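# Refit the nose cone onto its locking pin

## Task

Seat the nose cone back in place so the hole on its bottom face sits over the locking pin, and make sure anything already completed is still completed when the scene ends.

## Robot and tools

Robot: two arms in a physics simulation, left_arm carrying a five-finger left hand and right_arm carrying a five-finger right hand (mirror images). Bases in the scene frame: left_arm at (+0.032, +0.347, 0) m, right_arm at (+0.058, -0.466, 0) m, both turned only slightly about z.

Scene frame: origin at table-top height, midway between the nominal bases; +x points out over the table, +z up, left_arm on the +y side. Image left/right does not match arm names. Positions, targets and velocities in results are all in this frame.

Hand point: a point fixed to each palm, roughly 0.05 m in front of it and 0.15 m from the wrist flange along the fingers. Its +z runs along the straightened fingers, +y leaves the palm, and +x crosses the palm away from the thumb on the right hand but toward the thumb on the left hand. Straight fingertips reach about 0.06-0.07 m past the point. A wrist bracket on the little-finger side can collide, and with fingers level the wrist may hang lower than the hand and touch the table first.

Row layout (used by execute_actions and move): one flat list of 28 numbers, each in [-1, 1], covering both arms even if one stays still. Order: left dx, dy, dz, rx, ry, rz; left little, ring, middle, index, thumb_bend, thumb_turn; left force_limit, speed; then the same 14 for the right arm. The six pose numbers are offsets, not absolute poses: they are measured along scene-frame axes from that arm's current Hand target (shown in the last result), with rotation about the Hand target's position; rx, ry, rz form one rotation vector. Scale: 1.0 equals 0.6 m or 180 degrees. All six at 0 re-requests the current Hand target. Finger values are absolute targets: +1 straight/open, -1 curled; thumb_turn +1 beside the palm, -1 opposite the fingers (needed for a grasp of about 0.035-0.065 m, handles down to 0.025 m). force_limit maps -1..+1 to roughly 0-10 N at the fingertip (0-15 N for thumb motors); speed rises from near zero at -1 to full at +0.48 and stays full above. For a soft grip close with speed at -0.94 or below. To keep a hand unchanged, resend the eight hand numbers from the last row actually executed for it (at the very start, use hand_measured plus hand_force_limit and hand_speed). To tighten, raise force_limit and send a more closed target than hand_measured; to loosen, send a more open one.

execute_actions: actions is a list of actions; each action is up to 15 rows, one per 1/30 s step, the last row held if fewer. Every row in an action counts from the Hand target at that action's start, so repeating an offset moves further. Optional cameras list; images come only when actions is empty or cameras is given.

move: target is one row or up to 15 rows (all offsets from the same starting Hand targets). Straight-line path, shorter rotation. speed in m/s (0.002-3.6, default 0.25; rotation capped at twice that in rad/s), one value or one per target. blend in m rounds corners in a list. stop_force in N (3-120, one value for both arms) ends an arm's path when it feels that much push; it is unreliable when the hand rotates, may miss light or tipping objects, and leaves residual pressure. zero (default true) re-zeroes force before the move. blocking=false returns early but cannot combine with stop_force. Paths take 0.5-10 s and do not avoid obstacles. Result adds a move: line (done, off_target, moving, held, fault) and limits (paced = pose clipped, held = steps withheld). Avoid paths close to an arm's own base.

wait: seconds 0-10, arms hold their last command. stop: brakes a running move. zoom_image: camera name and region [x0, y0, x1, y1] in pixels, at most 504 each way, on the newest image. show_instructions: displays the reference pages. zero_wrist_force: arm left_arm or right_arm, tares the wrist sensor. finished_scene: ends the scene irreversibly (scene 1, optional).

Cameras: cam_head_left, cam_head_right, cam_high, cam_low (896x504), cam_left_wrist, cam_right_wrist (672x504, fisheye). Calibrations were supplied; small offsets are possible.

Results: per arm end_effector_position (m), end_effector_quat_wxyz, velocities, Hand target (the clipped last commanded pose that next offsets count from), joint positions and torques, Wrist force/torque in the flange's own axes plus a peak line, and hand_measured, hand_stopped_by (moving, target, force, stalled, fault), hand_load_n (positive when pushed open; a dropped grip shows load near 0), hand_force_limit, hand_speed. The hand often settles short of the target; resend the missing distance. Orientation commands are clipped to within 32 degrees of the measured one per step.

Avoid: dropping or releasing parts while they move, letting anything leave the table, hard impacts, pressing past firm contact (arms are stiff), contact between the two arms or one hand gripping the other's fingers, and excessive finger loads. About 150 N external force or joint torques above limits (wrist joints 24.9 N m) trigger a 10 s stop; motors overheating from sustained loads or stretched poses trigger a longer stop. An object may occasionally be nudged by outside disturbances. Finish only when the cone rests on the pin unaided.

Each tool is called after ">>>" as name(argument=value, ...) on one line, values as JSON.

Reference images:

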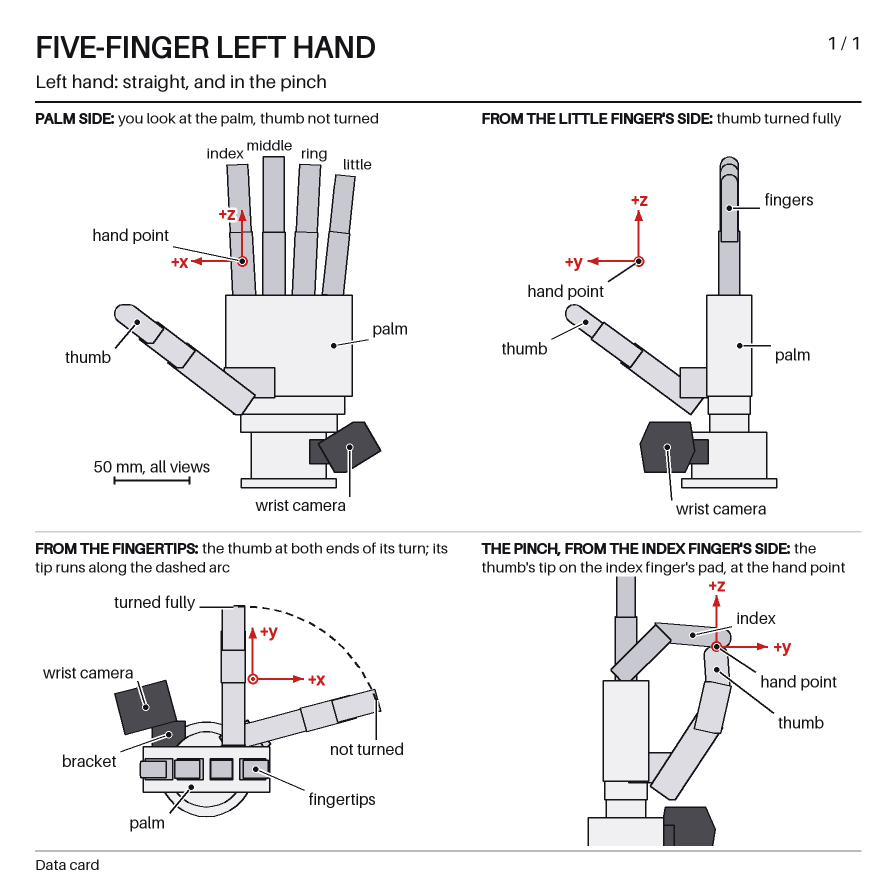

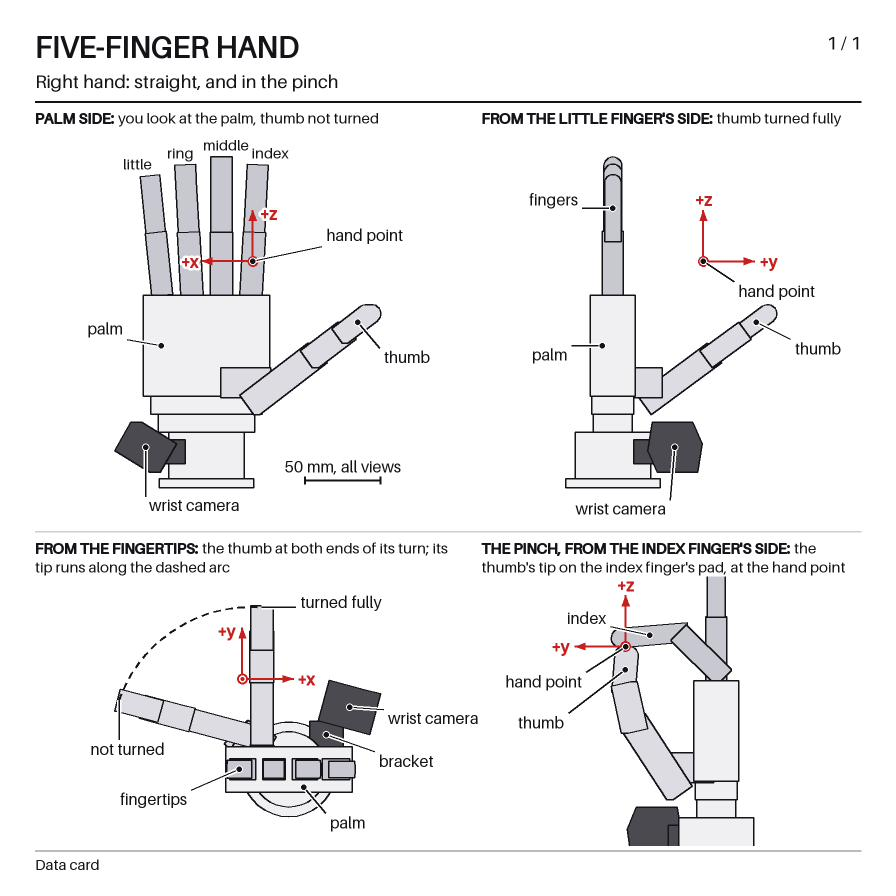

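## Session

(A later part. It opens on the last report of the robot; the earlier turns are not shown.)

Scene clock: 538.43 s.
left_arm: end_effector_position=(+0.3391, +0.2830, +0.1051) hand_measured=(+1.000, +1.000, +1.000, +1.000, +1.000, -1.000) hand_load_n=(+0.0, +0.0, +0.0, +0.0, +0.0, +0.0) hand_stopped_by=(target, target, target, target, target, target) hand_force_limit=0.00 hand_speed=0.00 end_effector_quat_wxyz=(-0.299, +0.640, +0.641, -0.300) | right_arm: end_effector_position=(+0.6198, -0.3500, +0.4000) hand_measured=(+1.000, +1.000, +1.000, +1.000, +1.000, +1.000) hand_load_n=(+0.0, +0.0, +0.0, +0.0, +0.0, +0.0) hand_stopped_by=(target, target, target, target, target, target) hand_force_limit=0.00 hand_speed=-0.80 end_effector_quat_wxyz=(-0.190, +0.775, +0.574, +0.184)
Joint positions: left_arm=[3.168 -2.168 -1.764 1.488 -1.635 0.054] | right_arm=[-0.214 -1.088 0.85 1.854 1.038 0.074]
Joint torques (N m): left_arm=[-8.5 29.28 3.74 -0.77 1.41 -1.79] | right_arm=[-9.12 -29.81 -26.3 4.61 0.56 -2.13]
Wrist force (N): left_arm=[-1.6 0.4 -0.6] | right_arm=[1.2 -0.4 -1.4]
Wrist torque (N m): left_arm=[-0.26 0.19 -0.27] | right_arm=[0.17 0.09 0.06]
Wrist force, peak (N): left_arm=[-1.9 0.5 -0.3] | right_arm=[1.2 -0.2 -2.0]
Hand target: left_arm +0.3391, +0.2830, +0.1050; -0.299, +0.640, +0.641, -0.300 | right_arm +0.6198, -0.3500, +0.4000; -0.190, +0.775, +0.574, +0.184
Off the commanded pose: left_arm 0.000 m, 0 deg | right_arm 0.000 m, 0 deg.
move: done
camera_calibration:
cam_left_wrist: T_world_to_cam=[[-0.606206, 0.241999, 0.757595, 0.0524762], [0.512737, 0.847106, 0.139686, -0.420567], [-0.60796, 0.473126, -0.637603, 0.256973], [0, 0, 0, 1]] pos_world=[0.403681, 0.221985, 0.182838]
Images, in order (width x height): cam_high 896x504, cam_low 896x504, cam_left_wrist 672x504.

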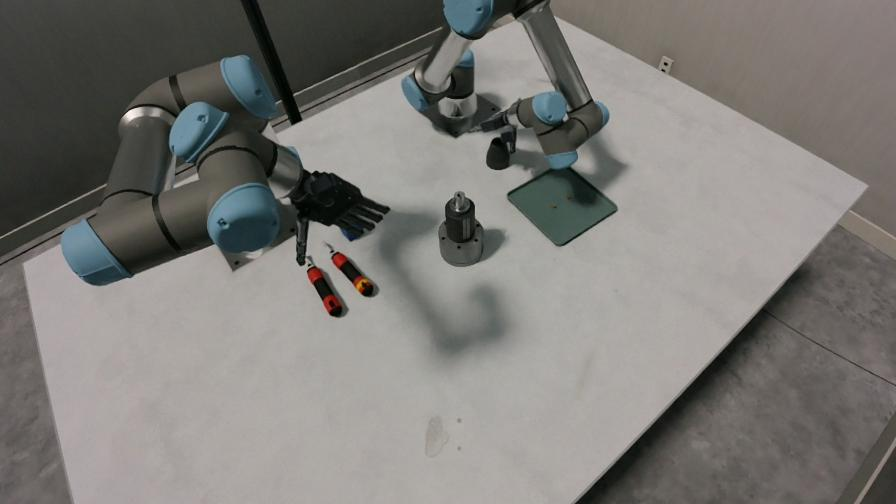

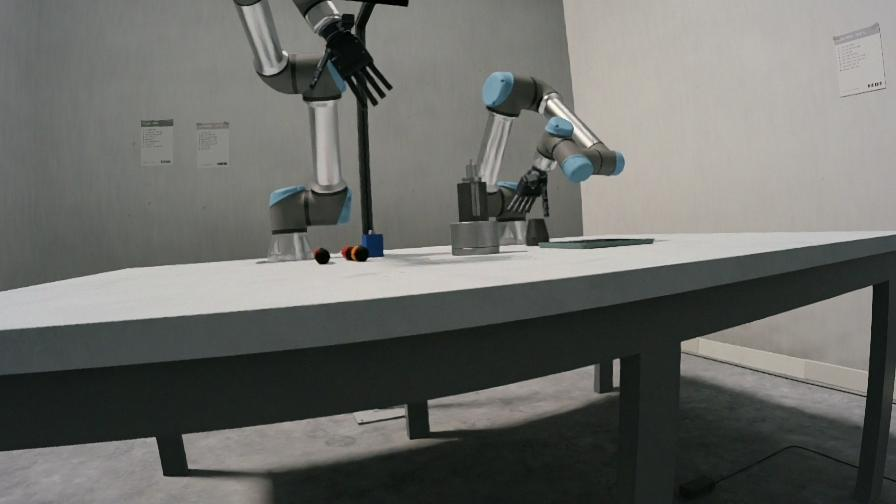

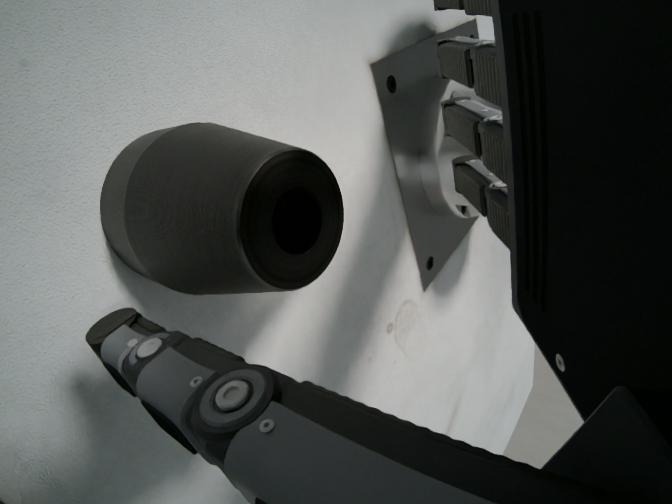

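>>> move(target=[0.0023,-0.0032,-0.075,0,0,0,1,1,1,1,1,-1,0,0,0,0,0,0,0,0,1,1,1,1,1,1,0,-0.8], cameras=["cam_left_wrist","cam_high","cam_low"], speed=0.06, stop_force=8)

Scene clock: 561.30 s.
left_arm: end_effector_position=(+0.3405, +0.2811, +0.0599) hand_measured=(+1.000, +1.000, +1.000, +1.000, +1.000, -1.000) hand_load_n=(+0.0, +0.0, +0.0, -0.5, +0.0, +0.0) hand_stopped_by=(target, target, target, target, target, target) hand_force_limit=0.00 hand_speed=0.00 end_effector_quat_wxyz=(-0.299, +0.640, +0.641, -0.300) | right_arm: end_effector_position=(+0.6198, -0.3500, +0.4000) hand_measured=(+1.000, +1.000, +1.000, +1.000, +1.000, +1.000) hand_load_n=(+0.0, +0.0, +0.0, +0.0, +0.0, -0.5) hand_stopped_by=(target, target, target, target, target, target) hand_force_limit=0.00 hand_speed=-0.80 end_effector_quat_wxyz=(-0.190, +0.775, +0.574, +0.184)
Joint positions: left_arm=[3.164 -2.251 -1.773 1.579 -1.631 0.052] | right_arm=[-0.214 -1.088 0.85 1.854 1.038 0.074]
Joint torques (N m): left_arm=[-8.4 30.05 14.97 -0.7 1.41 -1.75] | right_arm=[-8.83 -29.81 -26.69 4.57 0.2 -2.05]
Wrist force (N): left_arm=[-1.6 0.4 -0.6] | right_arm=[0.9 0.0 -1.3]
Wrist torque (N m): left_arm=[-0.27 0.20 -0.27] | right_arm=[0.23 0.15 0.04]
Wrist force, peak (N): left_arm=[-1.6 0.7 -0.7] | right_arm=[1.3 0.0 -1.8]
Hand target: left_arm +0.3405, +0.2811, +0.0600; -0.299, +0.640, +0.641, -0.300 | right_arm +0.6198, -0.3500, +0.4000; -0.190, +0.775, +0.574, +0.184
Off the commanded pose: left_arm 0.000 m, 0 deg | right_arm 0.000 m, 0 deg.
move: done
camera_calibration:
cam_left_wrist: T_world_to_cam=[[-0.606167, 0.242063, 0.757606, 0.0879967], [0.512783, 0.847088, 0.139629, -0.413368], [-0.60796, 0.473126, -0.637603, 0.229903], [0, 0, 0, 1]] pos_world=[0.405081, 0.220085, 0.137638]
Images, in order (width x height): cam_high 896x504, cam_low 896x504, cam_left_wrist 672x504.

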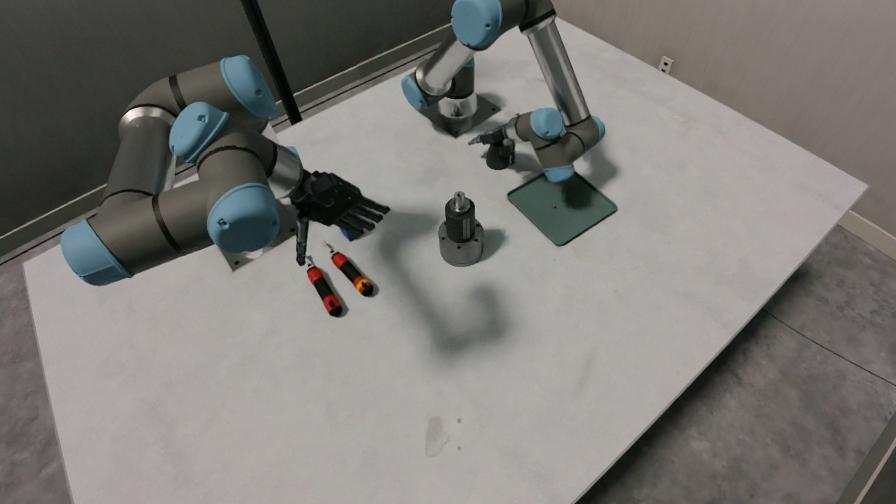

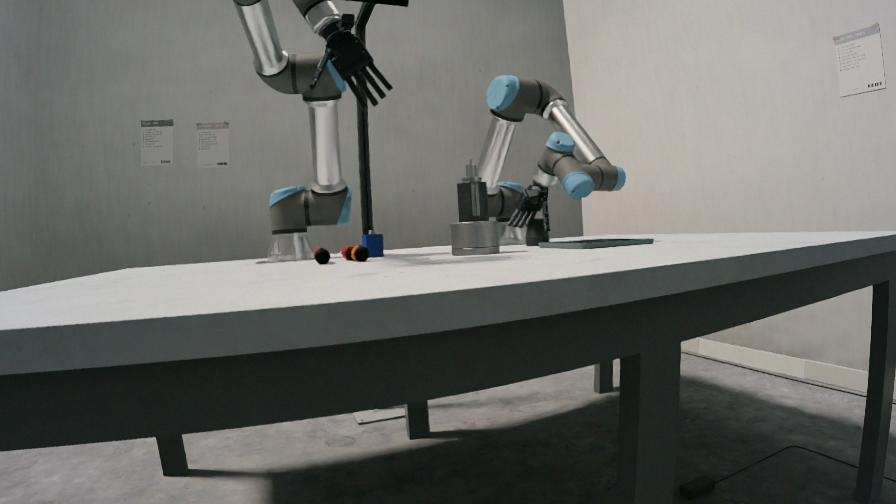

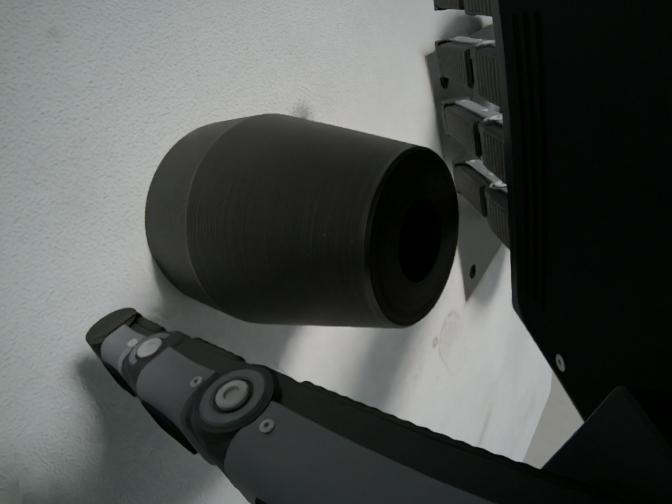

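>>> execute_actions(actions=[[[0,0,0,0,0,0,1,1,-0.2,-0.2,-0.4,-1,0,-0.92,0,0,0,0,0,0,1,1,1,1,1,1,0,-0.8]]], cameras=["cam_left_wrist"])

Scene clock: 583.10 s.
left_arm: end_effector_position=(+0.3405, +0.2811, +0.0599) hand_measured=(+1.000, +1.000, +0.478, +0.478, +0.606, -1.000) hand_load_n=(+0.0, -0.5, +3.0, +3.0, +0.0, +0.0) hand_stopped_by=(target, target, force, force, moving, target) hand_force_limit=0.00 hand_speed=-0.92 end_effector_quat_wxyz=(-0.299, +0.640, +0.641, -0.300) | right_arm: end_effector_position=(+0.6198, -0.3500, +0.4000) hand_measured=(+1.000, +1.000, +1.000, +1.000, +1.000, +1.000) hand_load_n=(+0.0, +0.0, +0.0, +0.5, +0.0, +0.0) hand_stopped_by=(target, target, target, target, target, target) hand_force_limit=0.00 hand_speed=-0.80 end_effector_quat_wxyz=(-0.190, +0.775, +0.574, +0.184)
Joint positions: left_arm=[3.164 -2.251 -1.773 1.579 -1.631 0.052] | right_arm=[-0.214 -1.088 0.85 1.854 1.038 0.074]
Joint torques (N m): left_arm=[-5.53 33.64 16.13 -2.8 1.03 -0.99] | right_arm=[-8.4 -30.25 -27.23 4.35 0.07 -1.73]
Wrist force (N): left_arm=[-1.6 -3.4 1.8] | right_arm=[0.9 0.1 -1.5]
Wrist torque (N m): left_arm=[-0.18 0.19 -0.23] | right_arm=[0.26 0.16 0.05]
Wrist force, peak (N): left_arm=[-1.7 -4.2 3.8] | right_arm=[1.2 0.0 -2.0]
Hand target: left_arm +0.3405, +0.2811, +0.0600; -0.299, +0.640, +0.641, -0.300 | right_arm +0.6198, -0.3500, +0.4000; -0.190, +0.775, +0.574, +0.184
Off the commanded pose: left_arm 0.000 m, 0 deg | right_arm 0.000 m, 0 deg.
not at rest: the robot was still moving 3 seconds after this call's last action.
camera_calibration:
cam_left_wrist: T_world_to_cam=[[-0.606206, 0.241999, 0.757595, 0.088028], [0.512737, 0.847106, 0.139686, -0.413361], [-0.60796, 0.473126, -0.637603, 0.229903], [0, 0, 0, 1]] pos_world=[0.405081, 0.220085, 0.137638]
Images, in order (width x height): cam_left_wrist 672x504.

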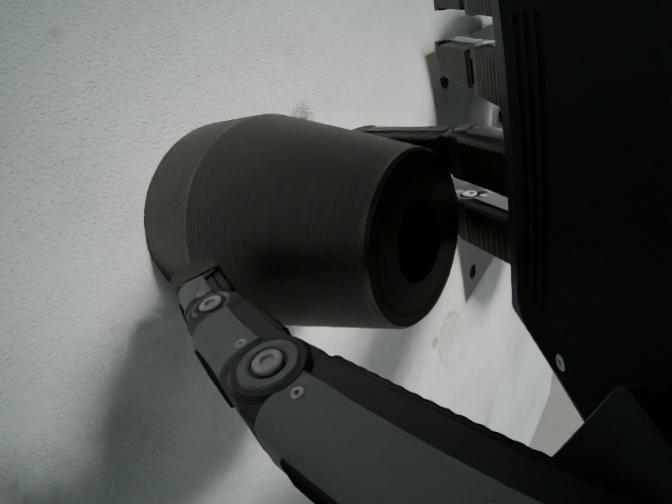

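>>> wait(seconds=1.5, cameras=["cam_left_wrist"])

Scene clock: 589.70 s.
left_arm: end_effector_position=(+0.3405, +0.2811, +0.0599) hand_measured=(+1.000, +1.000, +0.478, +0.478, +0.462, -1.000) hand_load_n=(+0.0, +0.0, +3.0, +3.0, +7.5, +0.0) hand_stopped_by=(target, target, force, force, force, target) hand_force_limit=0.00 hand_speed=-0.92 end_effector_quat_wxyz=(-0.299, +0.640, +0.641, -0.300) | right_arm: end_effector_position=(+0.6198, -0.3500, +0.4000) hand_measured=(+1.000, +1.000, +1.000, +1.000, +1.000, +1.000) hand_load_n=(+0.0, +0.0, +0.5, +0.0, +0.0, +0.0) hand_stopped_by=(target, target, target, target, target, target) hand_force_limit=0.00 hand_speed=-0.80 end_effector_quat_wxyz=(-0.190, +0.775, +0.574, +0.184)
Joint positions: left_arm=[3.164 -2.251 -1.773 1.579 -1.631 0.052] | right_arm=[-0.214 -1.088 0.85 1.854 1.038 0.074]
Joint torques (N m): left_arm=[1.23 46.9 13.81 -4.11 0.75 0.34] | right_arm=[-8.01 -30.44 -26.56 4.4 -0.27 -1.66]
Wrist force (N): left_arm=[-1.8 -0.1 -2.7] | right_arm=[0.6 0.1 -1.6]
Wrist torque (N m): left_arm=[-0.17 0.15 -0.25] | right_arm=[0.27 0.18 0.03]
Wrist force, peak (N): left_arm=[-1.8 -3.8 1.9] | right_arm=[1.0 -0.1 -2.1]
Hand target: left_arm +0.3405, +0.2811, +0.0600; -0.299, +0.640, +0.641, -0.300 | right_arm +0.6198, -0.3500, +0.4000; -0.190, +0.775, +0.574, +0.184
Off the commanded pose: left_arm 0.000 m, 0 deg | right_arm 0.000 m, 0 deg.
wait: 1.50 s; at rest from the start
camera_calibration:
cam_left_wrist: T_world_to_cam=[[-0.606206, 0.241999, 0.757595, 0.088028], [0.512737, 0.847106, 0.139686, -0.413361], [-0.60796, 0.473126, -0.637603, 0.229903], [0, 0, 0, 1]] pos_world=[0.405081, 0.220085, 0.137638]
Images, in order (width x height): cam_left_wrist 672x504.

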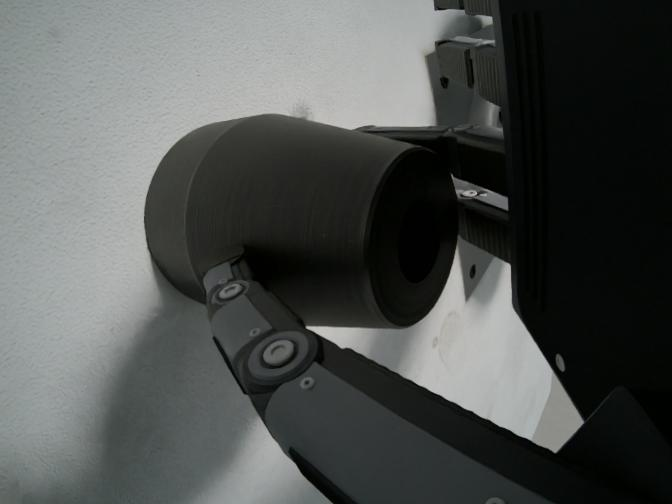

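>>> execute_actions(actions=[[[0,0,0,0,0,0,1,1,-0.3,-0.3,-0.5,-1,0.4,-0.92,0,0,0,0,0,0,1,1,1,1,1,1,0,-0.8]]])

>>> move(target=[0,0,0.05,0,0,0,1,1,-0.3,-0.3,-0.5,-1,0.4,-0.92,0,0,0,0,0,0,1,1,1,1,1,1,0,-0.8], speed=0.05, cameras=["cam_left_wrist","cam_low","cam_high"])

Scene clock: 601.40 s.
left_arm: end_effector_position=(+0.3405, +0.2811, +0.0600) hand_measured=(+1.000, +1.000, +0.472, +0.472, +0.456, -1.000) hand_load_n=(+0.0, +0.0, +7.0, +6.5, +10.5, +0.5) hand_stopped_by=(target, target, force, force, force, target) hand_force_limit=0.40 hand_speed=-0.92 end_effector_quat_wxyz=(-0.299, +0.640, +0.641, -0.300) | right_arm: end_effector_position=(+0.6198, -0.3500, +0.4000) hand_measured=(+1.000, +1.000, +1.000, +1.000, +1.000, +1.000) hand_load_n=(+0.0, +0.0, +0.0, +0.0, +0.0, +0.0) hand_stopped_by=(target, target, target, target, target, target) hand_force_limit=0.00 hand_speed=-0.80 end_effector_quat_wxyz=(-0.190, +0.775, +0.574, +0.184)
Joint positions: left_arm=[3.164 -2.251 -1.773 1.579 -1.631 0.052] | right_arm=[-0.214 -1.088 0.85 1.854 1.038 0.074]
Joint torques (N m): left_arm=[1.51 48.46 10.89 -2.59 0.45 0.5] | right_arm=[-7.72 -30.06 -25.88 4.29 -0.5 -1.7]
Wrist force (N): left_arm=[-1.5 -1.8 -0.2] | right_arm=[1.0 0.2 -1.6]
Wrist torque (N m): left_arm=[-0.07 0.17 -0.22] | right_arm=[0.27 0.14 0.06]
Wrist force, peak (N): left_arm=[-2.1 0.0 -2.9] | right_arm=[1.0 -0.1 -2.1]
Hand target: left_arm +0.3405, +0.2811, +0.0600; -0.299, +0.640, +0.641, -0.300 | right_arm +0.6198, -0.3500, +0.4000; -0.190, +0.775, +0.574, +0.184
Off the commanded pose: left_arm 0.000 m, 0 deg | right_arm 0.000 m, 0 deg.

Scene clock: 602.47 s.
left_arm: end_effector_position=(+0.3405, +0.2811, +0.0898) hand_measured=(+1.000, +1.000, +0.472, +0.472, +0.454, -1.000) hand_load_n=(+0.0, +0.0, +0.0, +0.0, +0.0, +0.0) hand_stopped_by=(target, target, force, force, force, target) hand_force_limit=0.40 hand_speed=-0.92 end_effector_quat_wxyz=(-0.299, +0.640, +0.641, -0.300) | right_arm: end_effector_position=(+0.6198, -0.3500, +0.4000) hand_measured=(+1.000, +1.000, +1.000, +1.000, +1.000, +1.000) hand_load_n=(+0.0, +0.5, +0.0, +0.0, +0.0, +0.0) hand_stopped_by=(target, target, target, target, target, target) hand_force_limit=0.00 hand_speed=-0.80 end_effector_quat_wxyz=(-0.190, +0.775, +0.574, +0.184)
Joint positions: left_arm=[3.164 -2.197 -1.765 1.517 -1.631 0.052] | right_arm=[-0.214 -1.088 0.85 1.854 1.038 0.074]
Joint torques (N m): left_arm=[1.31 49.18 19.82 -4.64 0.02 0.29] | right_arm=[-7.64 -29.85 -26.06 4.34 -0.34 -1.65]
Wrist force (N): left_arm=[-1.2 0.3 -0.5] | right_arm=[1.0 0.2 -1.7]
Wrist torque (N m): left_arm=[-0.27 0.13 -0.25] | right_arm=[0.28 0.12 0.06]
Wrist force, peak (N): left_arm=[-1.6 2.4 -1.2] | right_arm=[1.0 0.4 -1.8]
Hand target: left_arm +0.3405, +0.2811, +0.0900; -0.299, +0.640, +0.641, -0.300 | right_arm +0.6198, -0.3500, +0.4000; -0.190, +0.775, +0.574, +0.184
Off the commanded pose: left_arm 0.000 m, 0 deg | right_arm 0.000 m, 0 deg.
move: done
camera_calibration:
cam_left_wrist: T_world_to_cam=[[-0.606206, 0.241999, 0.757595, 0.0653759], [0.512737, 0.847106, 0.139686, -0.417538], [-0.60796, 0.473126, -0.637603, 0.248968], [0, 0, 0, 1]] pos_world=[0.405081, 0.220085, 0.167538]
Images, in order (width x height): cam_high 896x504, cam_low 896x504, cam_left_wrist 672x504.

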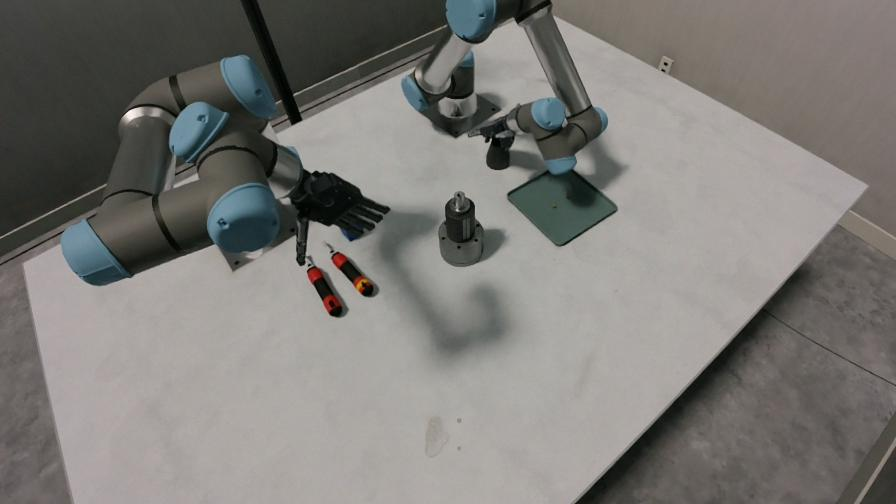

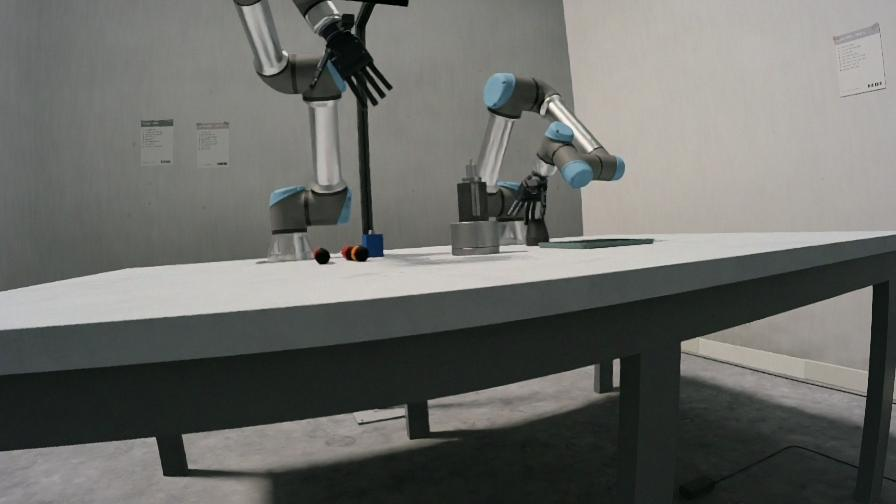

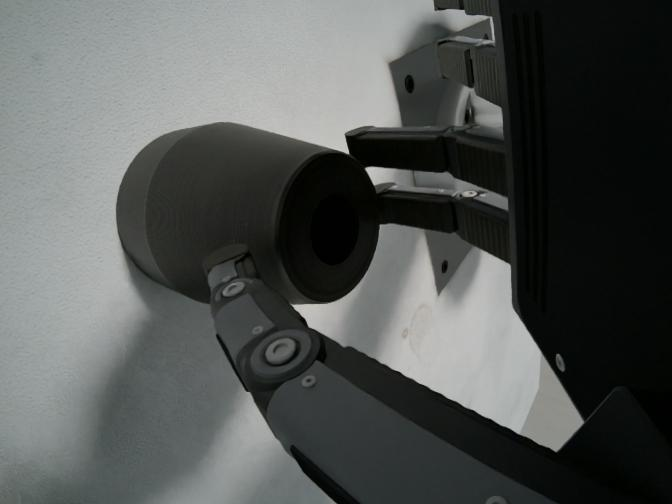

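>>> execute_actions(actions=[[[0,0,0,0,0,0,1,1,1,1,1,-1,0,0.2,0,0,0,0,0,0,1,1,1,1,1,1,0,-0.8]]])

>>> move(target=[[0,0,0.1,0,0,0,1,1,1,1,1,-1,0,0.2,0,0,0,0,0,0,1,1,1,1,1,1,0,-0.8],[0.0137,0,0.05,0,-0.0944,0,1,1,1,1,1,-1,0,0.2,0,0,0,0,0,0,1,1,1,1,1,1,0,-0.8]], cameras=["cam_left_wrist"], speed=0.15)

Scene clock: 810.33 s.
left_arm: end_effector_position=(+0.3405, +0.2811, +0.0900) hand_measured=(+1.000, +1.000, +1.000, +1.000, +1.000, -1.000) hand_load_n=(+0.0, +0.0, +0.0, +0.0, +0.0, +0.0) hand_stopped_by=(target, target, target, target, target, target) hand_force_limit=0.00 hand_speed=0.20 end_effector_quat_wxyz=(-0.299, +0.640, +0.641, -0.300) | right_arm: end_effector_position=(+0.6198, -0.3500, +0.4000) hand_measured=(+1.000, +1.000, +1.000, +1.000, +1.000, +1.000) hand_load_n=(+0.0, +0.0, +0.0, +0.0, +0.0, +0.0) hand_stopped_by=(target, target, target, target, target, target) hand_force_limit=0.00 hand_speed=-0.80 end_effector_quat_wxyz=(-0.190, +0.775, +0.574, +0.184)
Joint positions: left_arm=[3.164 -2.197 -1.765 1.517 -1.631 0.052] | right_arm=[-0.214 -1.088 0.85 1.854 1.038 0.074]
Joint torques (N m): left_arm=[-6.91 49.14 16.38 -3.12 1.03 -0.62] | right_arm=[-7.55 -30.06 -26.98 4.17 -0.62 -1.61]
Wrist force (N): left_arm=[-1.5 0.4 -0.3] | right_arm=[1.1 0.0 -1.4]
Wrist torque (N m): left_arm=[-0.28 0.18 -0.26] | right_arm=[0.23 0.11 0.06]
Wrist force, peak (N): left_arm=[-1.8 0.5 -0.8] | right_arm=[1.3 -0.2 -1.8]
Hand target: left_arm +0.3405, +0.2811, +0.0900; -0.299, +0.640, +0.641, -0.300 | right_arm +0.6198, -0.3500, +0.4000; -0.190, +0.775, +0.574, +0.184
Off the commanded pose: left_arm 0.000 m, 0 deg | right_arm 0.000 m, 0 deg.

Scene clock: 812.83 s.
left_arm: end_effector_position=(+0.3487, +0.2811, +0.1200) hand_measured=(+1.000, +1.000, +1.000, +1.000, +1.000, -1.000) hand_load_n=(+0.0, +0.0, +0.0, +0.0, +0.0, +0.0) hand_stopped_by=(target, target, target, target, target, target) hand_force_limit=0.00 hand_speed=0.20 end_effector_quat_wxyz=(-0.202, +0.677, +0.678, -0.202) | right_arm: end_effector_position=(+0.6198, -0.3500, +0.4000) hand_measured=(+1.000, +1.000, +1.000, +1.000, +1.000, +1.000) hand_load_n=(+0.0, +0.0, +0.0, +0.0, +0.0, +0.0) hand_stopped_by=(target, target, target, target, target, target) hand_force_limit=0.00 hand_speed=-0.80 end_effector_quat_wxyz=(-0.190, +0.775, +0.574, +0.184)
Joint positions: left_arm=[3.176 -1.981 -1.834 1.666 -1.62 0.077] | right_arm=[-0.214 -1.088 0.85 1.854 1.038 0.074]
Joint torques (N m): left_arm=[9.19 42.63 4.9 -0.75 1.37 1.91] | right_arm=[-6.46 -30.17 -25.75 4.3 -0.72 -1.43]
Wrist force (N): left_arm=[-1.6 0.5 -0.6] | right_arm=[1.1 0.2 -1.7]
Wrist torque (N m): left_arm=[-0.23 0.23 -0.34] | right_arm=[0.28 0.11 0.07]
Wrist force, peak (N): left_arm=[-1.7 0.6 -0.8] | right_arm=[0.8 -0.1 -2.1]
Hand target: left_arm +0.3487, +0.2811, +0.1200; -0.202, +0.678, +0.678, -0.202 | right_arm +0.6198, -0.3500, +0.4000; -0.190, +0.775, +0.574, +0.184
Off the commanded pose: left_arm 0.000 m, 0 deg | right_arm 0.000 m, 0 deg.
move: done
camera_calibration:
cam_left_wrist: T_world_to_cam=[[-0.800996, 0.242045, 0.547558, 0.140637], [0.449644, 0.847086, 0.283312, -0.421202], [-0.395255, 0.473138, -0.787346, 0.216995], [0, 0, 0, 1]] pos_world=[0.387808, 0.220085, 0.213175]
Images, in order (width x height): cam_left_wrist 672x504.

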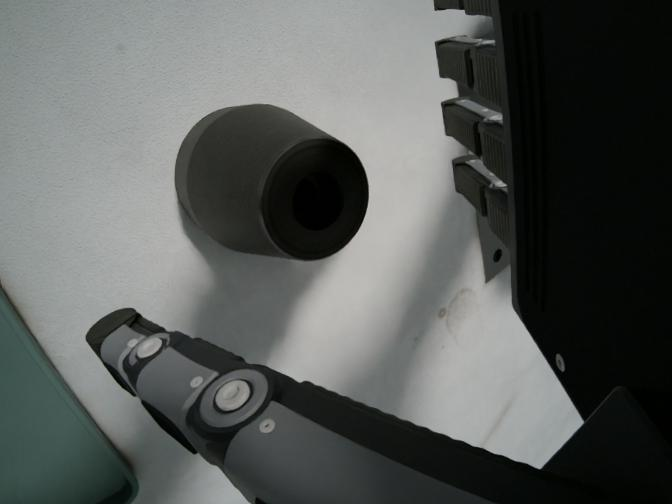

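>>> move(target=[-0.0017,-0.0008,-0.105,0,0,0,1,1,1,1,1,-1,0,0.2,0,0,0,0,0,0,1,1,1,1,1,1,0,-0.8], speed=0.08, stop_force=8)

>>> execute_actions(actions=[[[0,0,0,0,0,0,1,1,-0.2,-0.2,-0.4,-1,0.0,-0.85,0,0,0,0,0,0,1,1,1,1,1,1,0,-0.8]]])

>>> wait(seconds=2, cameras=["cam_left_wrist"])

Scene clock: 828.20 s.
left_arm: end_effector_position=(+0.3477, +0.2806, +0.0570) hand_measured=(+1.000, +1.000, +1.000, +1.000, +1.000, -1.000) hand_load_n=(+0.0, +0.0, +0.0, +0.0, +0.0, +0.0) hand_stopped_by=(target, target, target, target, target, target) hand_force_limit=0.00 hand_speed=0.20 end_effector_quat_wxyz=(-0.202, +0.678, +0.678, -0.202) | right_arm: end_effector_position=(+0.6198, -0.3500, +0.4000) hand_measured=(+1.000, +1.000, +1.000, +1.000, +1.000, +1.000) hand_load_n=(+0.0, +0.0, +0.0, +0.0, +0.0, +0.0) hand_stopped_by=(target, target, target, target, target, target) hand_force_limit=0.00 hand_speed=-0.80 end_effector_quat_wxyz=(-0.190, +0.775, +0.574, +0.184)
Joint positions: left_arm=[3.175 -2.084 -1.882 1.817 -1.62 0.077] | right_arm=[-0.214 -1.088 0.85 1.854 1.038 0.074]
Joint torques (N m): left_arm=[-8.55 24.13 3.08 -0.9 1.17 -1.69] | right_arm=[-6.07 -30.46 -26.11 4.13 -0.98 -1.37]
Wrist force (N): left_arm=[-1.4 0.4 -0.5] | right_arm=[0.8 -0.2 -1.5]
Wrist torque (N m): left_arm=[-0.23 0.20 -0.23] | right_arm=[0.21 0.16 0.04]
Wrist force, peak (N): left_arm=[-1.8 0.5 -0.7] | right_arm=[1.1 0.3 -2.0]
Hand target: left_arm +0.3477, +0.2806, +0.0570; -0.202, +0.678, +0.678, -0.202 | right_arm +0.6198, -0.3500, +0.4000; -0.190, +0.775, +0.574, +0.184
Off the commanded pose: left_arm 0.000 m, 0 deg | right_arm 0.000 m, 0 deg.
move: done

Scene clock: 831.50 s.
left_arm: end_effector_position=(+0.3477, +0.2806, +0.0570) hand_measured=(+1.000, +1.000, +0.656, +0.668, +0.346, -1.000) hand_load_n=(+0.0, +0.0, +7.0, +0.5, +7.5, +0.0) hand_stopped_by=(target, target, force, force, force, target) hand_force_limit=0.00 hand_speed=-0.85 end_effector_quat_wxyz=(-0.202, +0.678, +0.678, -0.202) | right_arm: end_effector_position=(+0.6198, -0.3500, +0.4000) hand_measured=(+1.000, +1.000, +1.000, +1.000, +1.000, +1.000) hand_load_n=(+0.0, +0.0, +0.0, +0.0, +0.0, +0.0) hand_stopped_by=(target, target, target, target, target, target) hand_force_limit=0.00 hand_speed=-0.80 end_effector_quat_wxyz=(-0.190, +0.775, +0.574, +0.184)
Joint positions: left_arm=[3.175 -2.084 -1.882 1.817 -1.62 0.077] | right_arm=[-0.214 -1.088 0.85 1.854 1.038 0.074]
Joint torques (N m): left_arm=[-5.14 28.15 17.73 -3.08 0.44 0.47] | right_arm=[-6.09 -30.98 -26.46 4.13 -1.08 -1.36]
Wrist force (N): left_arm=[-2.0 -0.5 -1.6] | right_arm=[0.9 -0.1 -1.7]
Wrist torque (N m): left_arm=[-0.02 0.17 -0.19] | right_arm=[0.24 0.15 0.05]
Wrist force, peak (N): left_arm=[-1.6 -7.7 2.4] | right_arm=[1.0 0.0 -2.0]
Hand target: left_arm +0.3477, +0.2806, +0.0570; -0.202, +0.678, +0.678, -0.202 | right_arm +0.6198, -0.3500, +0.4000; -0.190, +0.775, +0.574, +0.184
Off the commanded pose: left_arm 0.000 m, 0 deg | right_arm 0.000 m, 0 deg.

Scene clock: 833.50 s.
left_arm: end_effector_position=(+0.3477, +0.2806, +0.0569) hand_measured=(+1.000, +1.000, +0.656, +0.668, +0.346, -1.000) hand_load_n=(+0.5, +0.0, +6.5, +0.5, +7.5, +0.0) hand_stopped_by=(target, target, force, force, force, target) hand_force_limit=0.00 hand_speed=-0.85 end_effector_quat_wxyz=(-0.202, +0.678, +0.678, -0.202) | right_arm: end_effector_position=(+0.6198, -0.3500, +0.4000) hand_measured=(+1.000, +1.000, +1.000, +1.000, +1.000, +1.000) hand_load_n=(+0.0, +0.0, +0.0, +0.0, +0.0, +0.0) hand_stopped_by=(target, target, target, target, target, target) hand_force_limit=0.00 hand_speed=-0.80 end_effector_quat_wxyz=(-0.190, +0.775, +0.574, +0.184)
Joint positions: left_arm=[3.175 -2.084 -1.882 1.817 -1.62 0.077] | right_arm=[-0.214 -1.088 0.85 1.854 1.038 0.074]
Joint torques (N m): left_arm=[-3 32.17 3.22 -3.09 -0.03 0.47] | right_arm=[-6.45 -30.05 -25.77 4.18 -1.19 -1.24]
Wrist force (N): left_arm=[-2.4 -0.3 -2.0] | right_arm=[1.3 0.0 -1.2]
Wrist torque (N m): left_arm=[0.03 0.22 -0.22] | right_arm=[0.22 0.07 0.08]
Wrist force, peak (N): left_arm=[-2.2 -0.5 -2.3] | right_arm=[1.1 0.4 -2.0]
Hand target: left_arm +0.3477, +0.2806, +0.0570; -0.202, +0.678, +0.678, -0.202 | right_arm +0.6198, -0.3500, +0.4000; -0.190, +0.775, +0.574, +0.184
Off the commanded pose: left_arm 0.000 m, 0 deg | right_arm 0.000 m, 0 deg.
wait: 2.00 s; at rest by 0.17 s
camera_calibration:
cam_left_wrist: T_world_to_cam=[[-0.801141, 0.242032, 0.547351, 0.174542], [0.44956, 0.84709, 0.283434, -0.402466], [-0.395055, 0.473137, -0.787447, 0.167172], [0, 0, 0, 1]] pos_world=[0.386808, 0.219585, 0.150175]
Images, in order (width x height): cam_left_wrist 672x504.

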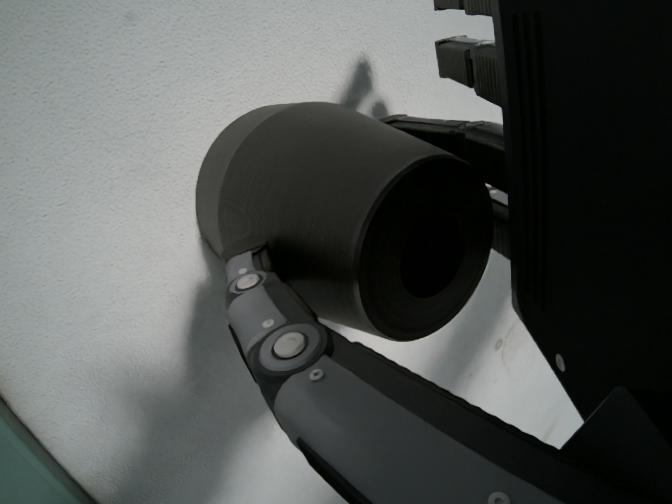

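>>> execute_actions(actions=[[[0,0,0,0,0,0,1,1,-0.25,-0.25,-0.45,-1,0.9,-0.92,0,0,0,0,0,0,1,1,1,1,1,1,0,-0.8]]])

>>> move(target=[0,0,0.0067,0,0,0,1,1,-0.25,-0.25,-0.45,-1,0.9,-0.92,0,0,0,0,0,0,1,1,1,1,1,1,0,-0.8], speed=0.01, cameras=["cam_left_wrist"])

Scene clock: 842.00 s.
left_arm: end_effector_position=(+0.3477, +0.2806, +0.0569) hand_measured=(+1.000, +1.000, +0.650, +0.650, +0.334, -1.000) hand_load_n=(+0.0, +0.0, +9.0, +13.0, +13.5, +0.5) hand_stopped_by=(target, target, force, force, force, target) hand_force_limit=0.90 hand_speed=-0.92 end_effector_quat_wxyz=(-0.202, +0.678, +0.678, -0.202) | right_arm: end_effector_position=(+0.6198, -0.3500, +0.4000) hand_measured=(+1.000, +1.000, +1.000, +1.000, +1.000, +1.000) hand_load_n=(+0.0, +0.0, +0.0, +0.0, +0.0, +0.0) hand_stopped_by=(target, target, target, target, target, target) hand_force_limit=0.00 hand_speed=-0.80 end_effector_quat_wxyz=(-0.190, +0.775, +0.574, +0.184)
Joint positions: left_arm=[3.175 -2.084 -1.882 1.817 -1.62 0.077] | right_arm=[-0.214 -1.088 0.85 1.854 1.038 0.074]
Joint torques (N m): left_arm=[0.87 36.91 15.87 -1.8 0.06 0.41] | right_arm=[-6.1 -30.53 -26.03 3.97 -1.38 -1.3]
Wrist force (N): left_arm=[-1.6 -5.4 1.6] | right_arm=[0.9 0.2 -1.5]
Wrist torque (N m): left_arm=[0.23 0.22 -0.18] | right_arm=[0.26 0.14 0.05]
Wrist force, peak (N): left_arm=[-1.7 -6.2 2.1] | right_arm=[1.2 -0.1 -1.8]
Hand target: left_arm +0.3477, +0.2806, +0.0570; -0.202, +0.678, +0.678, -0.202 | right_arm +0.6198, -0.3500, +0.4000; -0.190, +0.775, +0.574, +0.184
Off the commanded pose: left_arm 0.000 m, 0 deg | right_arm 0.000 m, 0 deg.

Scene clock: 842.73 s.
left_arm: end_effector_position=(+0.3477, +0.2806, +0.0608) hand_measured=(+1.000, +1.000, +0.650, +0.650, +0.334, -1.000) hand_load_n=(+0.0, +0.0, +5.5, +5.0, +5.0, +0.0) hand_stopped_by=(target, target, force, force, force, target) hand_force_limit=0.90 hand_speed=-0.92 end_effector_quat_wxyz=(-0.202, +0.678, +0.678, -0.202) | right_arm: end_effector_position=(+0.6198, -0.3500, +0.4000) hand_measured=(+1.000, +1.000, +1.000, +1.000, +1.000, +1.000) hand_load_n=(+0.0, +0.0, +0.0, +0.0, +0.0, +0.0) hand_stopped_by=(target, target, target, target, target, target) hand_force_limit=0.00 hand_speed=-0.80 end_effector_quat_wxyz=(-0.190, +0.775, +0.574, +0.184)
Joint positions: left_arm=[3.175 -2.077 -1.88 1.808 -1.62 0.077] | right_arm=[-0.214 -1.088 0.85 1.854 1.038 0.074]
Joint torques (N m): left_arm=[1.03 45.74 21.69 -3.96 -0.14 0.5] | right_arm=[-6.37 -30.93 -26.15 4 -1.45 -1.19]
Wrist force (N): left_arm=[-2.1 -2.1 3.1] | right_arm=[0.9 0.3 -1.5]
Wrist torque (N m): left_arm=[-0.13 0.20 -0.21] | right_arm=[0.29 0.14 0.06]
Wrist force, peak (N): left_arm=[-2.5 -3.3 4.4] | right_arm=[1.1 -0.1 -1.8]
Hand target: left_arm +0.3477, +0.2806, +0.0610; -0.202, +0.678, +0.678, -0.202 | right_arm +0.6198, -0.3500, +0.4000; -0.190, +0.775, +0.574, +0.184
Off the commanded pose: left_arm 0.000 m, 0 deg | right_arm 0.000 m, 0 deg.
move: done
camera_calibration:
cam_left_wrist: T_world_to_cam=[[-0.801141, 0.242032, 0.547351, 0.172407], [0.44956, 0.84709, 0.283434, -0.403572], [-0.395055, 0.473137, -0.787447, 0.170243], [0, 0, 0, 1]] pos_world=[0.386808, 0.219585, 0.154075]
Images, in order (width x height): cam_left_wrist 672x504.

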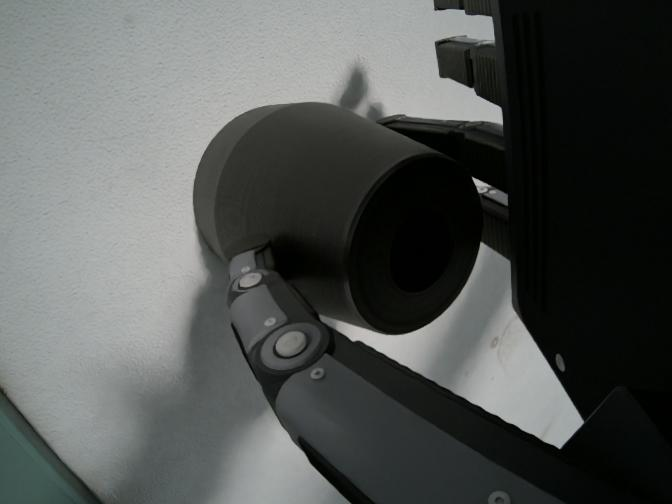

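>>> move(target=[0,-0.0167,0,0,0,0,1,1,-0.25,-0.25,-0.45,-1,0.9,-0.92,0,0,0,0,0,0,1,1,1,1,1,1,0,-0.8], speed=0.02)

>>> move(target=[0.0167,0,0,0,0,0,1,1,-0.25,-0.25,-0.45,-1,0.9,-0.92,0,0,0,0,0,0,1,1,1,1,1,1,0,-0.8], speed=0.02, cameras=["cam_left_wrist"])

Scene clock: 867.63 s.
left_arm: end_effector_position=(+0.3477, +0.2707, +0.0610) hand_measured=(+1.000, +1.000, +0.650, +0.650, +0.332, -1.000) hand_load_n=(+0.0, +0.0, +0.0, +8.5, +0.0, +0.0) hand_stopped_by=(target, target, force, force, force, target) hand_force_limit=0.90 hand_speed=-0.92 end_effector_quat_wxyz=(-0.202, +0.678, +0.678, -0.202) | right_arm: end_effector_position=(+0.6198, -0.3500, +0.4000) hand_measured=(+1.000, +1.000, +1.000, +1.000, +1.000, +1.000) hand_load_n=(+0.0, +0.0, -0.5, +0.0, +0.0, +0.0) hand_stopped_by=(target, target, target, target, target, target) hand_force_limit=0.00 hand_speed=-0.80 end_effector_quat_wxyz=(-0.190, +0.775, +0.574, +0.184)
Joint positions: left_arm=[3.15 -2.081 -1.872 1.804 -1.606 0.056] | right_arm=[-0.214 -1.088 0.85 1.854 1.038 0.074]
Joint torques (N m): left_arm=[-9.79 24.92 20.08 -3.46 1.97 -1.41] | right_arm=[-6.57 -30.72 -24.86 3.95 -1.61 -1.15]
Wrist force (N): left_arm=[1.1 -5.3 1.5] | right_arm=[0.9 -0.2 -1.6]
Wrist torque (N m): left_arm=[-0.07 0.30 -0.15] | right_arm=[0.23 0.13 0.05]
Wrist force, peak (N): left_arm=[1.3 -5.2 1.8] | right_arm=[1.3 0.1 -2.1]
Hand target: left_arm +0.3477, +0.2706, +0.0610; -0.202, +0.678, +0.678, -0.202 | right_arm +0.6198, -0.3500, +0.4000; -0.190, +0.775, +0.574, +0.184
Off the commanded pose: left_arm 0.000 m, 0 deg | right_arm 0.000 m, 0 deg.
move: done

Scene clock: 868.53 s.
left_arm: end_effector_position=(+0.3576, +0.2706, +0.0610) hand_measured=(+1.000, +1.000, +0.650, +0.650, +0.332, -1.000) hand_load_n=(-0.5, +0.0, +0.0, +9.5, +0.0, +0.0) hand_stopped_by=(target, target, force, force, force, target) hand_force_limit=0.90 hand_speed=-0.92 end_effector_quat_wxyz=(-0.202, +0.678, +0.678, -0.202) | right_arm: end_effector_position=(+0.6198, -0.3500, +0.4000) hand_measured=(+1.000, +1.000, +1.000, +1.000, +1.000, +1.000) hand_load_n=(+0.0, +0.0, +0.0, +0.0, +0.0, +0.0) hand_stopped_by=(target, target, target, target, target, target) hand_force_limit=0.00 hand_speed=-0.80 end_effector_quat_wxyz=(-0.190, +0.775, +0.574, +0.184)
Joint positions: left_arm=[3.148 -2.098 -1.841 1.791 -1.605 0.054] | right_arm=[-0.214 -1.088 0.85 1.854 1.038 0.074]
Joint torques (N m): left_arm=[-8.18 24.37 22.74 -3.48 1.38 -1.57] | right_arm=[-5.48 -30.05 -26.36 4.03 -1.66 -1.14]
Wrist force (N): left_arm=[-1.3 -5.5 2.2] | right_arm=[1.0 0.1 -1.3]
Wrist torque (N m): left_arm=[-0.04 0.20 -0.24] | right_arm=[0.25 0.12 0.06]
Wrist force, peak (N): left_arm=[-1.6 -5.9 2.6] | right_arm=[1.2 0.3 -1.8]
Hand target: left_arm +0.3577, +0.2706, +0.0610; -0.202, +0.678, +0.678, -0.202 | right_arm +0.6198, -0.3500, +0.4000; -0.190, +0.775, +0.574, +0.184
Off the commanded pose: left_arm 0.000 m, 0 deg | right_arm 0.000 m, 0 deg.
move: done
camera_calibration:
cam_left_wrist: T_world_to_cam=[[-0.801141, 0.242032, 0.547351, 0.182704], [0.44956, 0.84709, 0.283434, -0.39958], [-0.395055, 0.473137, -0.787447, 0.178964], [0, 0, 0, 1]] pos_world=[0.396708, 0.209585, 0.154175]
Images, in order (width x height): cam_left_wrist 672x504.

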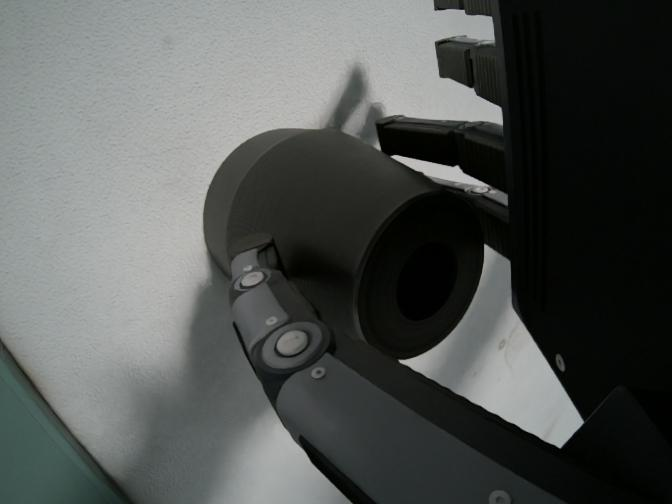

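>>> execute_actions(actions=[[[0,0,0,0,0,0,1,1,1,1,1,-1,0,0.0,0,0,0,0,0,0,1,1,1,1,1,1,0,-0.8]]])

>>> move(target=[0.0117,0.0,0,0,0,0,1,1,1,1,1,-1,0,0.0,0,0,0,0,0,0,1,1,1,1,1,1,0,-0.8], speed=0.02, cameras=["cam_left_wrist"])

Scene clock: 1136.13 s.
left_arm: end_effector_position=(+0.3577, +0.2706, +0.0610) hand_measured=(+1.000, +1.000, +1.000, +1.000, +1.000, -1.000) hand_load_n=(+0.0, +0.0, +0.0, +0.0, +0.0, +0.0) hand_stopped_by=(target, target, target, target, target, target) hand_force_limit=0.00 hand_speed=0.00 end_effector_quat_wxyz=(-0.202, +0.678, +0.678, -0.202) | right_arm: end_effector_position=(+0.6198, -0.3500, +0.4000) hand_measured=(+1.000, +1.000, +1.000, +1.000, +1.000, +1.000) hand_load_n=(+0.0, +0.0, +0.0, +0.0, +0.0, +0.0) hand_stopped_by=(target, target, target, target, target, target) hand_force_limit=0.00 hand_speed=-0.80 end_effector_quat_wxyz=(-0.190, +0.775, +0.574, +0.184)
Joint positions: left_arm=[3.148 -2.099 -1.841 1.791 -1.605 0.054] | right_arm=[-0.214 -1.088 0.85 1.854 1.038 0.074]
Joint torques (N m): left_arm=[-8.44 25.48 8.2 -3.48 0.59 -1.63] | right_arm=[-5.58 -30.59 -25.24 3.99 -1.81 -1.05]
Wrist force (N): left_arm=[-1.1 0.6 -0.5] | right_arm=[0.7 0.1 -1.5]
Wrist torque (N m): left_arm=[-0.20 0.15 -0.21] | right_arm=[0.26 0.17 0.04]
Wrist force, peak (N): left_arm=[-1.4 -6.1 2.0] | right_arm=[1.2 -0.1 -2.1]
Hand target: left_arm +0.3577, +0.2706, +0.0610; -0.202, +0.678, +0.678, -0.202 | right_arm +0.6198, -0.3500, +0.4000; -0.190, +0.775, +0.574, +0.184
Off the commanded pose: left_arm 0.000 m, 0 deg | right_arm 0.000 m, 0 deg.

Scene clock: 1136.97 s.
left_arm: end_effector_position=(+0.3646, +0.2706, +0.0610) hand_measured=(+1.000, +1.000, +1.000, +1.000, +1.000, -1.000) hand_load_n=(+0.0, +0.0, +0.0, +0.0, +0.0, +0.0) hand_stopped_by=(target, target, target, target, target, target) hand_force_limit=0.00 hand_speed=0.00 end_effector_quat_wxyz=(-0.202, +0.678, +0.678, -0.202) | right_arm: end_effector_position=(+0.6198, -0.3500, +0.4000) hand_measured=(+1.000, +1.000, +1.000, +1.000, +1.000, +1.000) hand_load_n=(+0.0, +0.0, +0.0, +0.0, +0.0, +0.0) hand_stopped_by=(target, target, target, target, target, target) hand_force_limit=0.00 hand_speed=-0.80 end_effector_quat_wxyz=(-0.190, +0.775, +0.574, +0.184)
Joint positions: left_arm=[3.147 -2.111 -1.82 1.781 -1.604 0.053] | right_arm=[-0.214 -1.088 0.85 1.854 1.038 0.074]
Joint torques (N m): left_arm=[-8.42 24.34 17.53 -4.74 1.43 -1.8] | right_arm=[-6.48 -30.92 -25.58 3.93 -1.95 -0.88]
Wrist force (N): left_arm=[-1.6 -0.3 -0.4] | right_arm=[0.9 0.1 -1.3]
Wrist torque (N m): left_arm=[-0.28 0.23 -0.23] | right_arm=[0.23 0.13 0.05]
Wrist force, peak (N): left_arm=[-1.5 0.3 -0.7] | right_arm=[1.5 0.0 -1.6]
Hand target: left_arm +0.3647, +0.2706, +0.0610; -0.202, +0.678, +0.678, -0.202 | right_arm +0.6198, -0.3500, +0.4000; -0.190, +0.775, +0.574, +0.184
Off the commanded pose: left_arm 0.000 m, 0 deg | right_arm 0.000 m, 0 deg.
move: done
camera_calibration:
cam_left_wrist: T_world_to_cam=[[-0.801141, 0.242032, 0.547351, 0.188312], [0.44956, 0.84709, 0.283434, -0.402727], [-0.395055, 0.473137, -0.787447, 0.181729], [0, 0, 0, 1]] pos_world=[0.403708, 0.209585, 0.154175]
Images, in order (width x height): cam_left_wrist 672x504.

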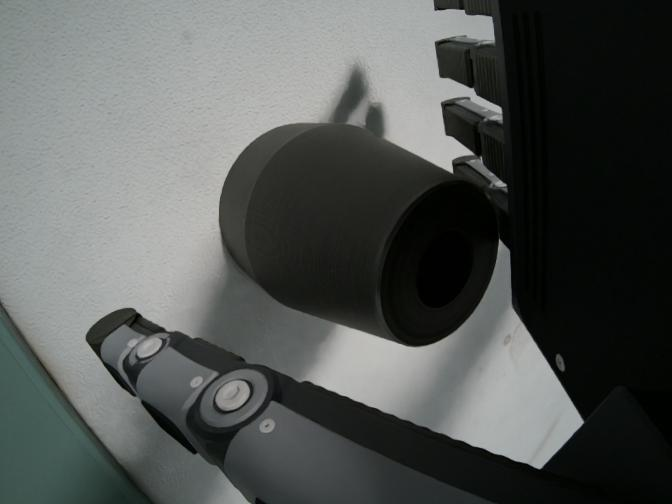

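>>> move(target=[0.0083,0.0,0,0,0,0,1,1,1,1,1,-1,0,0.0,0,0,0,0,0,0,1,1,1,1,1,1,0,-0.8], speed=0.02, cameras=["cam_left_wrist","cam_low"])

Scene clock: 1145.20 s.
left_arm: end_effector_position=(+0.3696, +0.2706, +0.0610) hand_measured=(+1.000, +1.000, +1.000, +1.000, +1.000, -1.000) hand_load_n=(+0.0, +0.0, -0.5, +0.5, +0.0, +0.0) hand_stopped_by=(target, target, target, target, target, target) hand_force_limit=0.00 hand_speed=0.00 end_effector_quat_wxyz=(-0.202, +0.678, +0.678, -0.202) | right_arm: end_effector_position=(+0.6198, -0.3500, +0.4000) hand_measured=(+1.000, +1.000, +1.000, +1.000, +1.000, +1.000) hand_load_n=(+0.0, +0.0, +0.0, +0.0, +0.0, +0.0) hand_stopped_by=(target, target, target, target, target, target) hand_force_limit=0.00 hand_speed=-0.80 end_effector_quat_wxyz=(-0.190, +0.775, +0.574, +0.184)
Joint positions: left_arm=[3.146 -2.119 -1.804 1.774 -1.604 0.052] | right_arm=[-0.214 -1.088 0.85 1.854 1.038 0.074]
Joint torques (N m): left_arm=[-8.42 24.59 21.48 -2.89 1.51 -1.6] | right_arm=[-5.89 -30.65 -25.28 3.84 -1.84 -0.95]
Wrist force (N): left_arm=[-1.1 -8.6 -0.3] | right_arm=[0.9 -0.3 -1.5]
Wrist torque (N m): left_arm=[-0.28 0.14 -0.20] | right_arm=[0.20 0.14 0.04]
Wrist force, peak (N): left_arm=[-1.4 -8.9 0.4] | right_arm=[1.3 -0.1 -1.9]
Hand target: left_arm +0.3697, +0.2706, +0.0610; -0.202, +0.678, +0.678, -0.202 | right_arm +0.6198, -0.3500, +0.4000; -0.190, +0.775, +0.574, +0.184
Off the commanded pose: left_arm 0.000 m, 0 deg | right_arm 0.000 m, 0 deg.
move: done
camera_calibration:
cam_left_wrist: T_world_to_cam=[[-0.801141, 0.242032, 0.547351, 0.192318], [0.44956, 0.84709, 0.283434, -0.404974], [-0.395055, 0.473137, -0.787447, 0.183704], [0, 0, 0, 1]] pos_world=[0.408708, 0.209585, 0.154175]
Images, in order (width x height): cam_low 896x504, cam_left_wrist 672x504.

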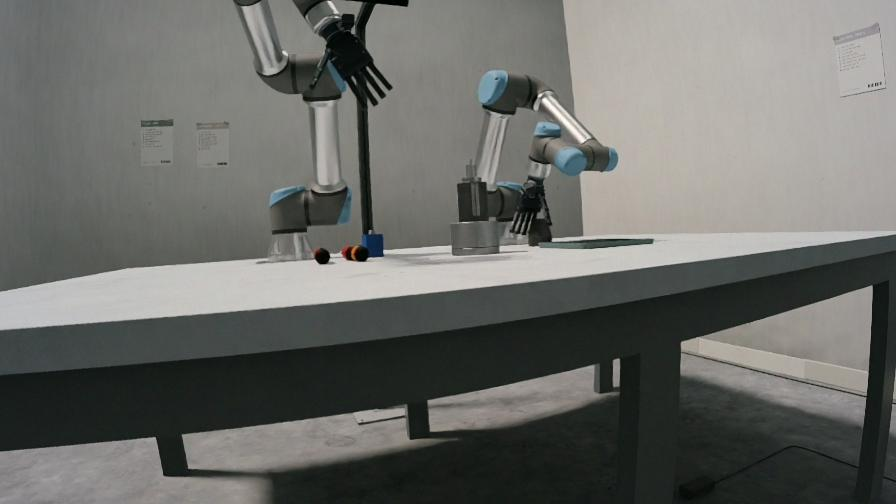

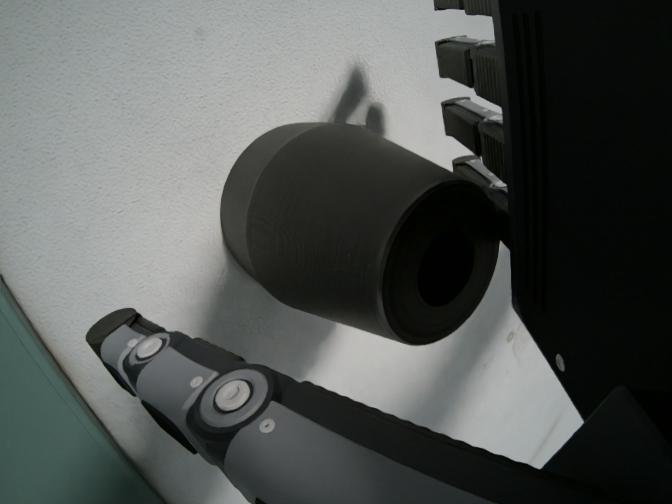

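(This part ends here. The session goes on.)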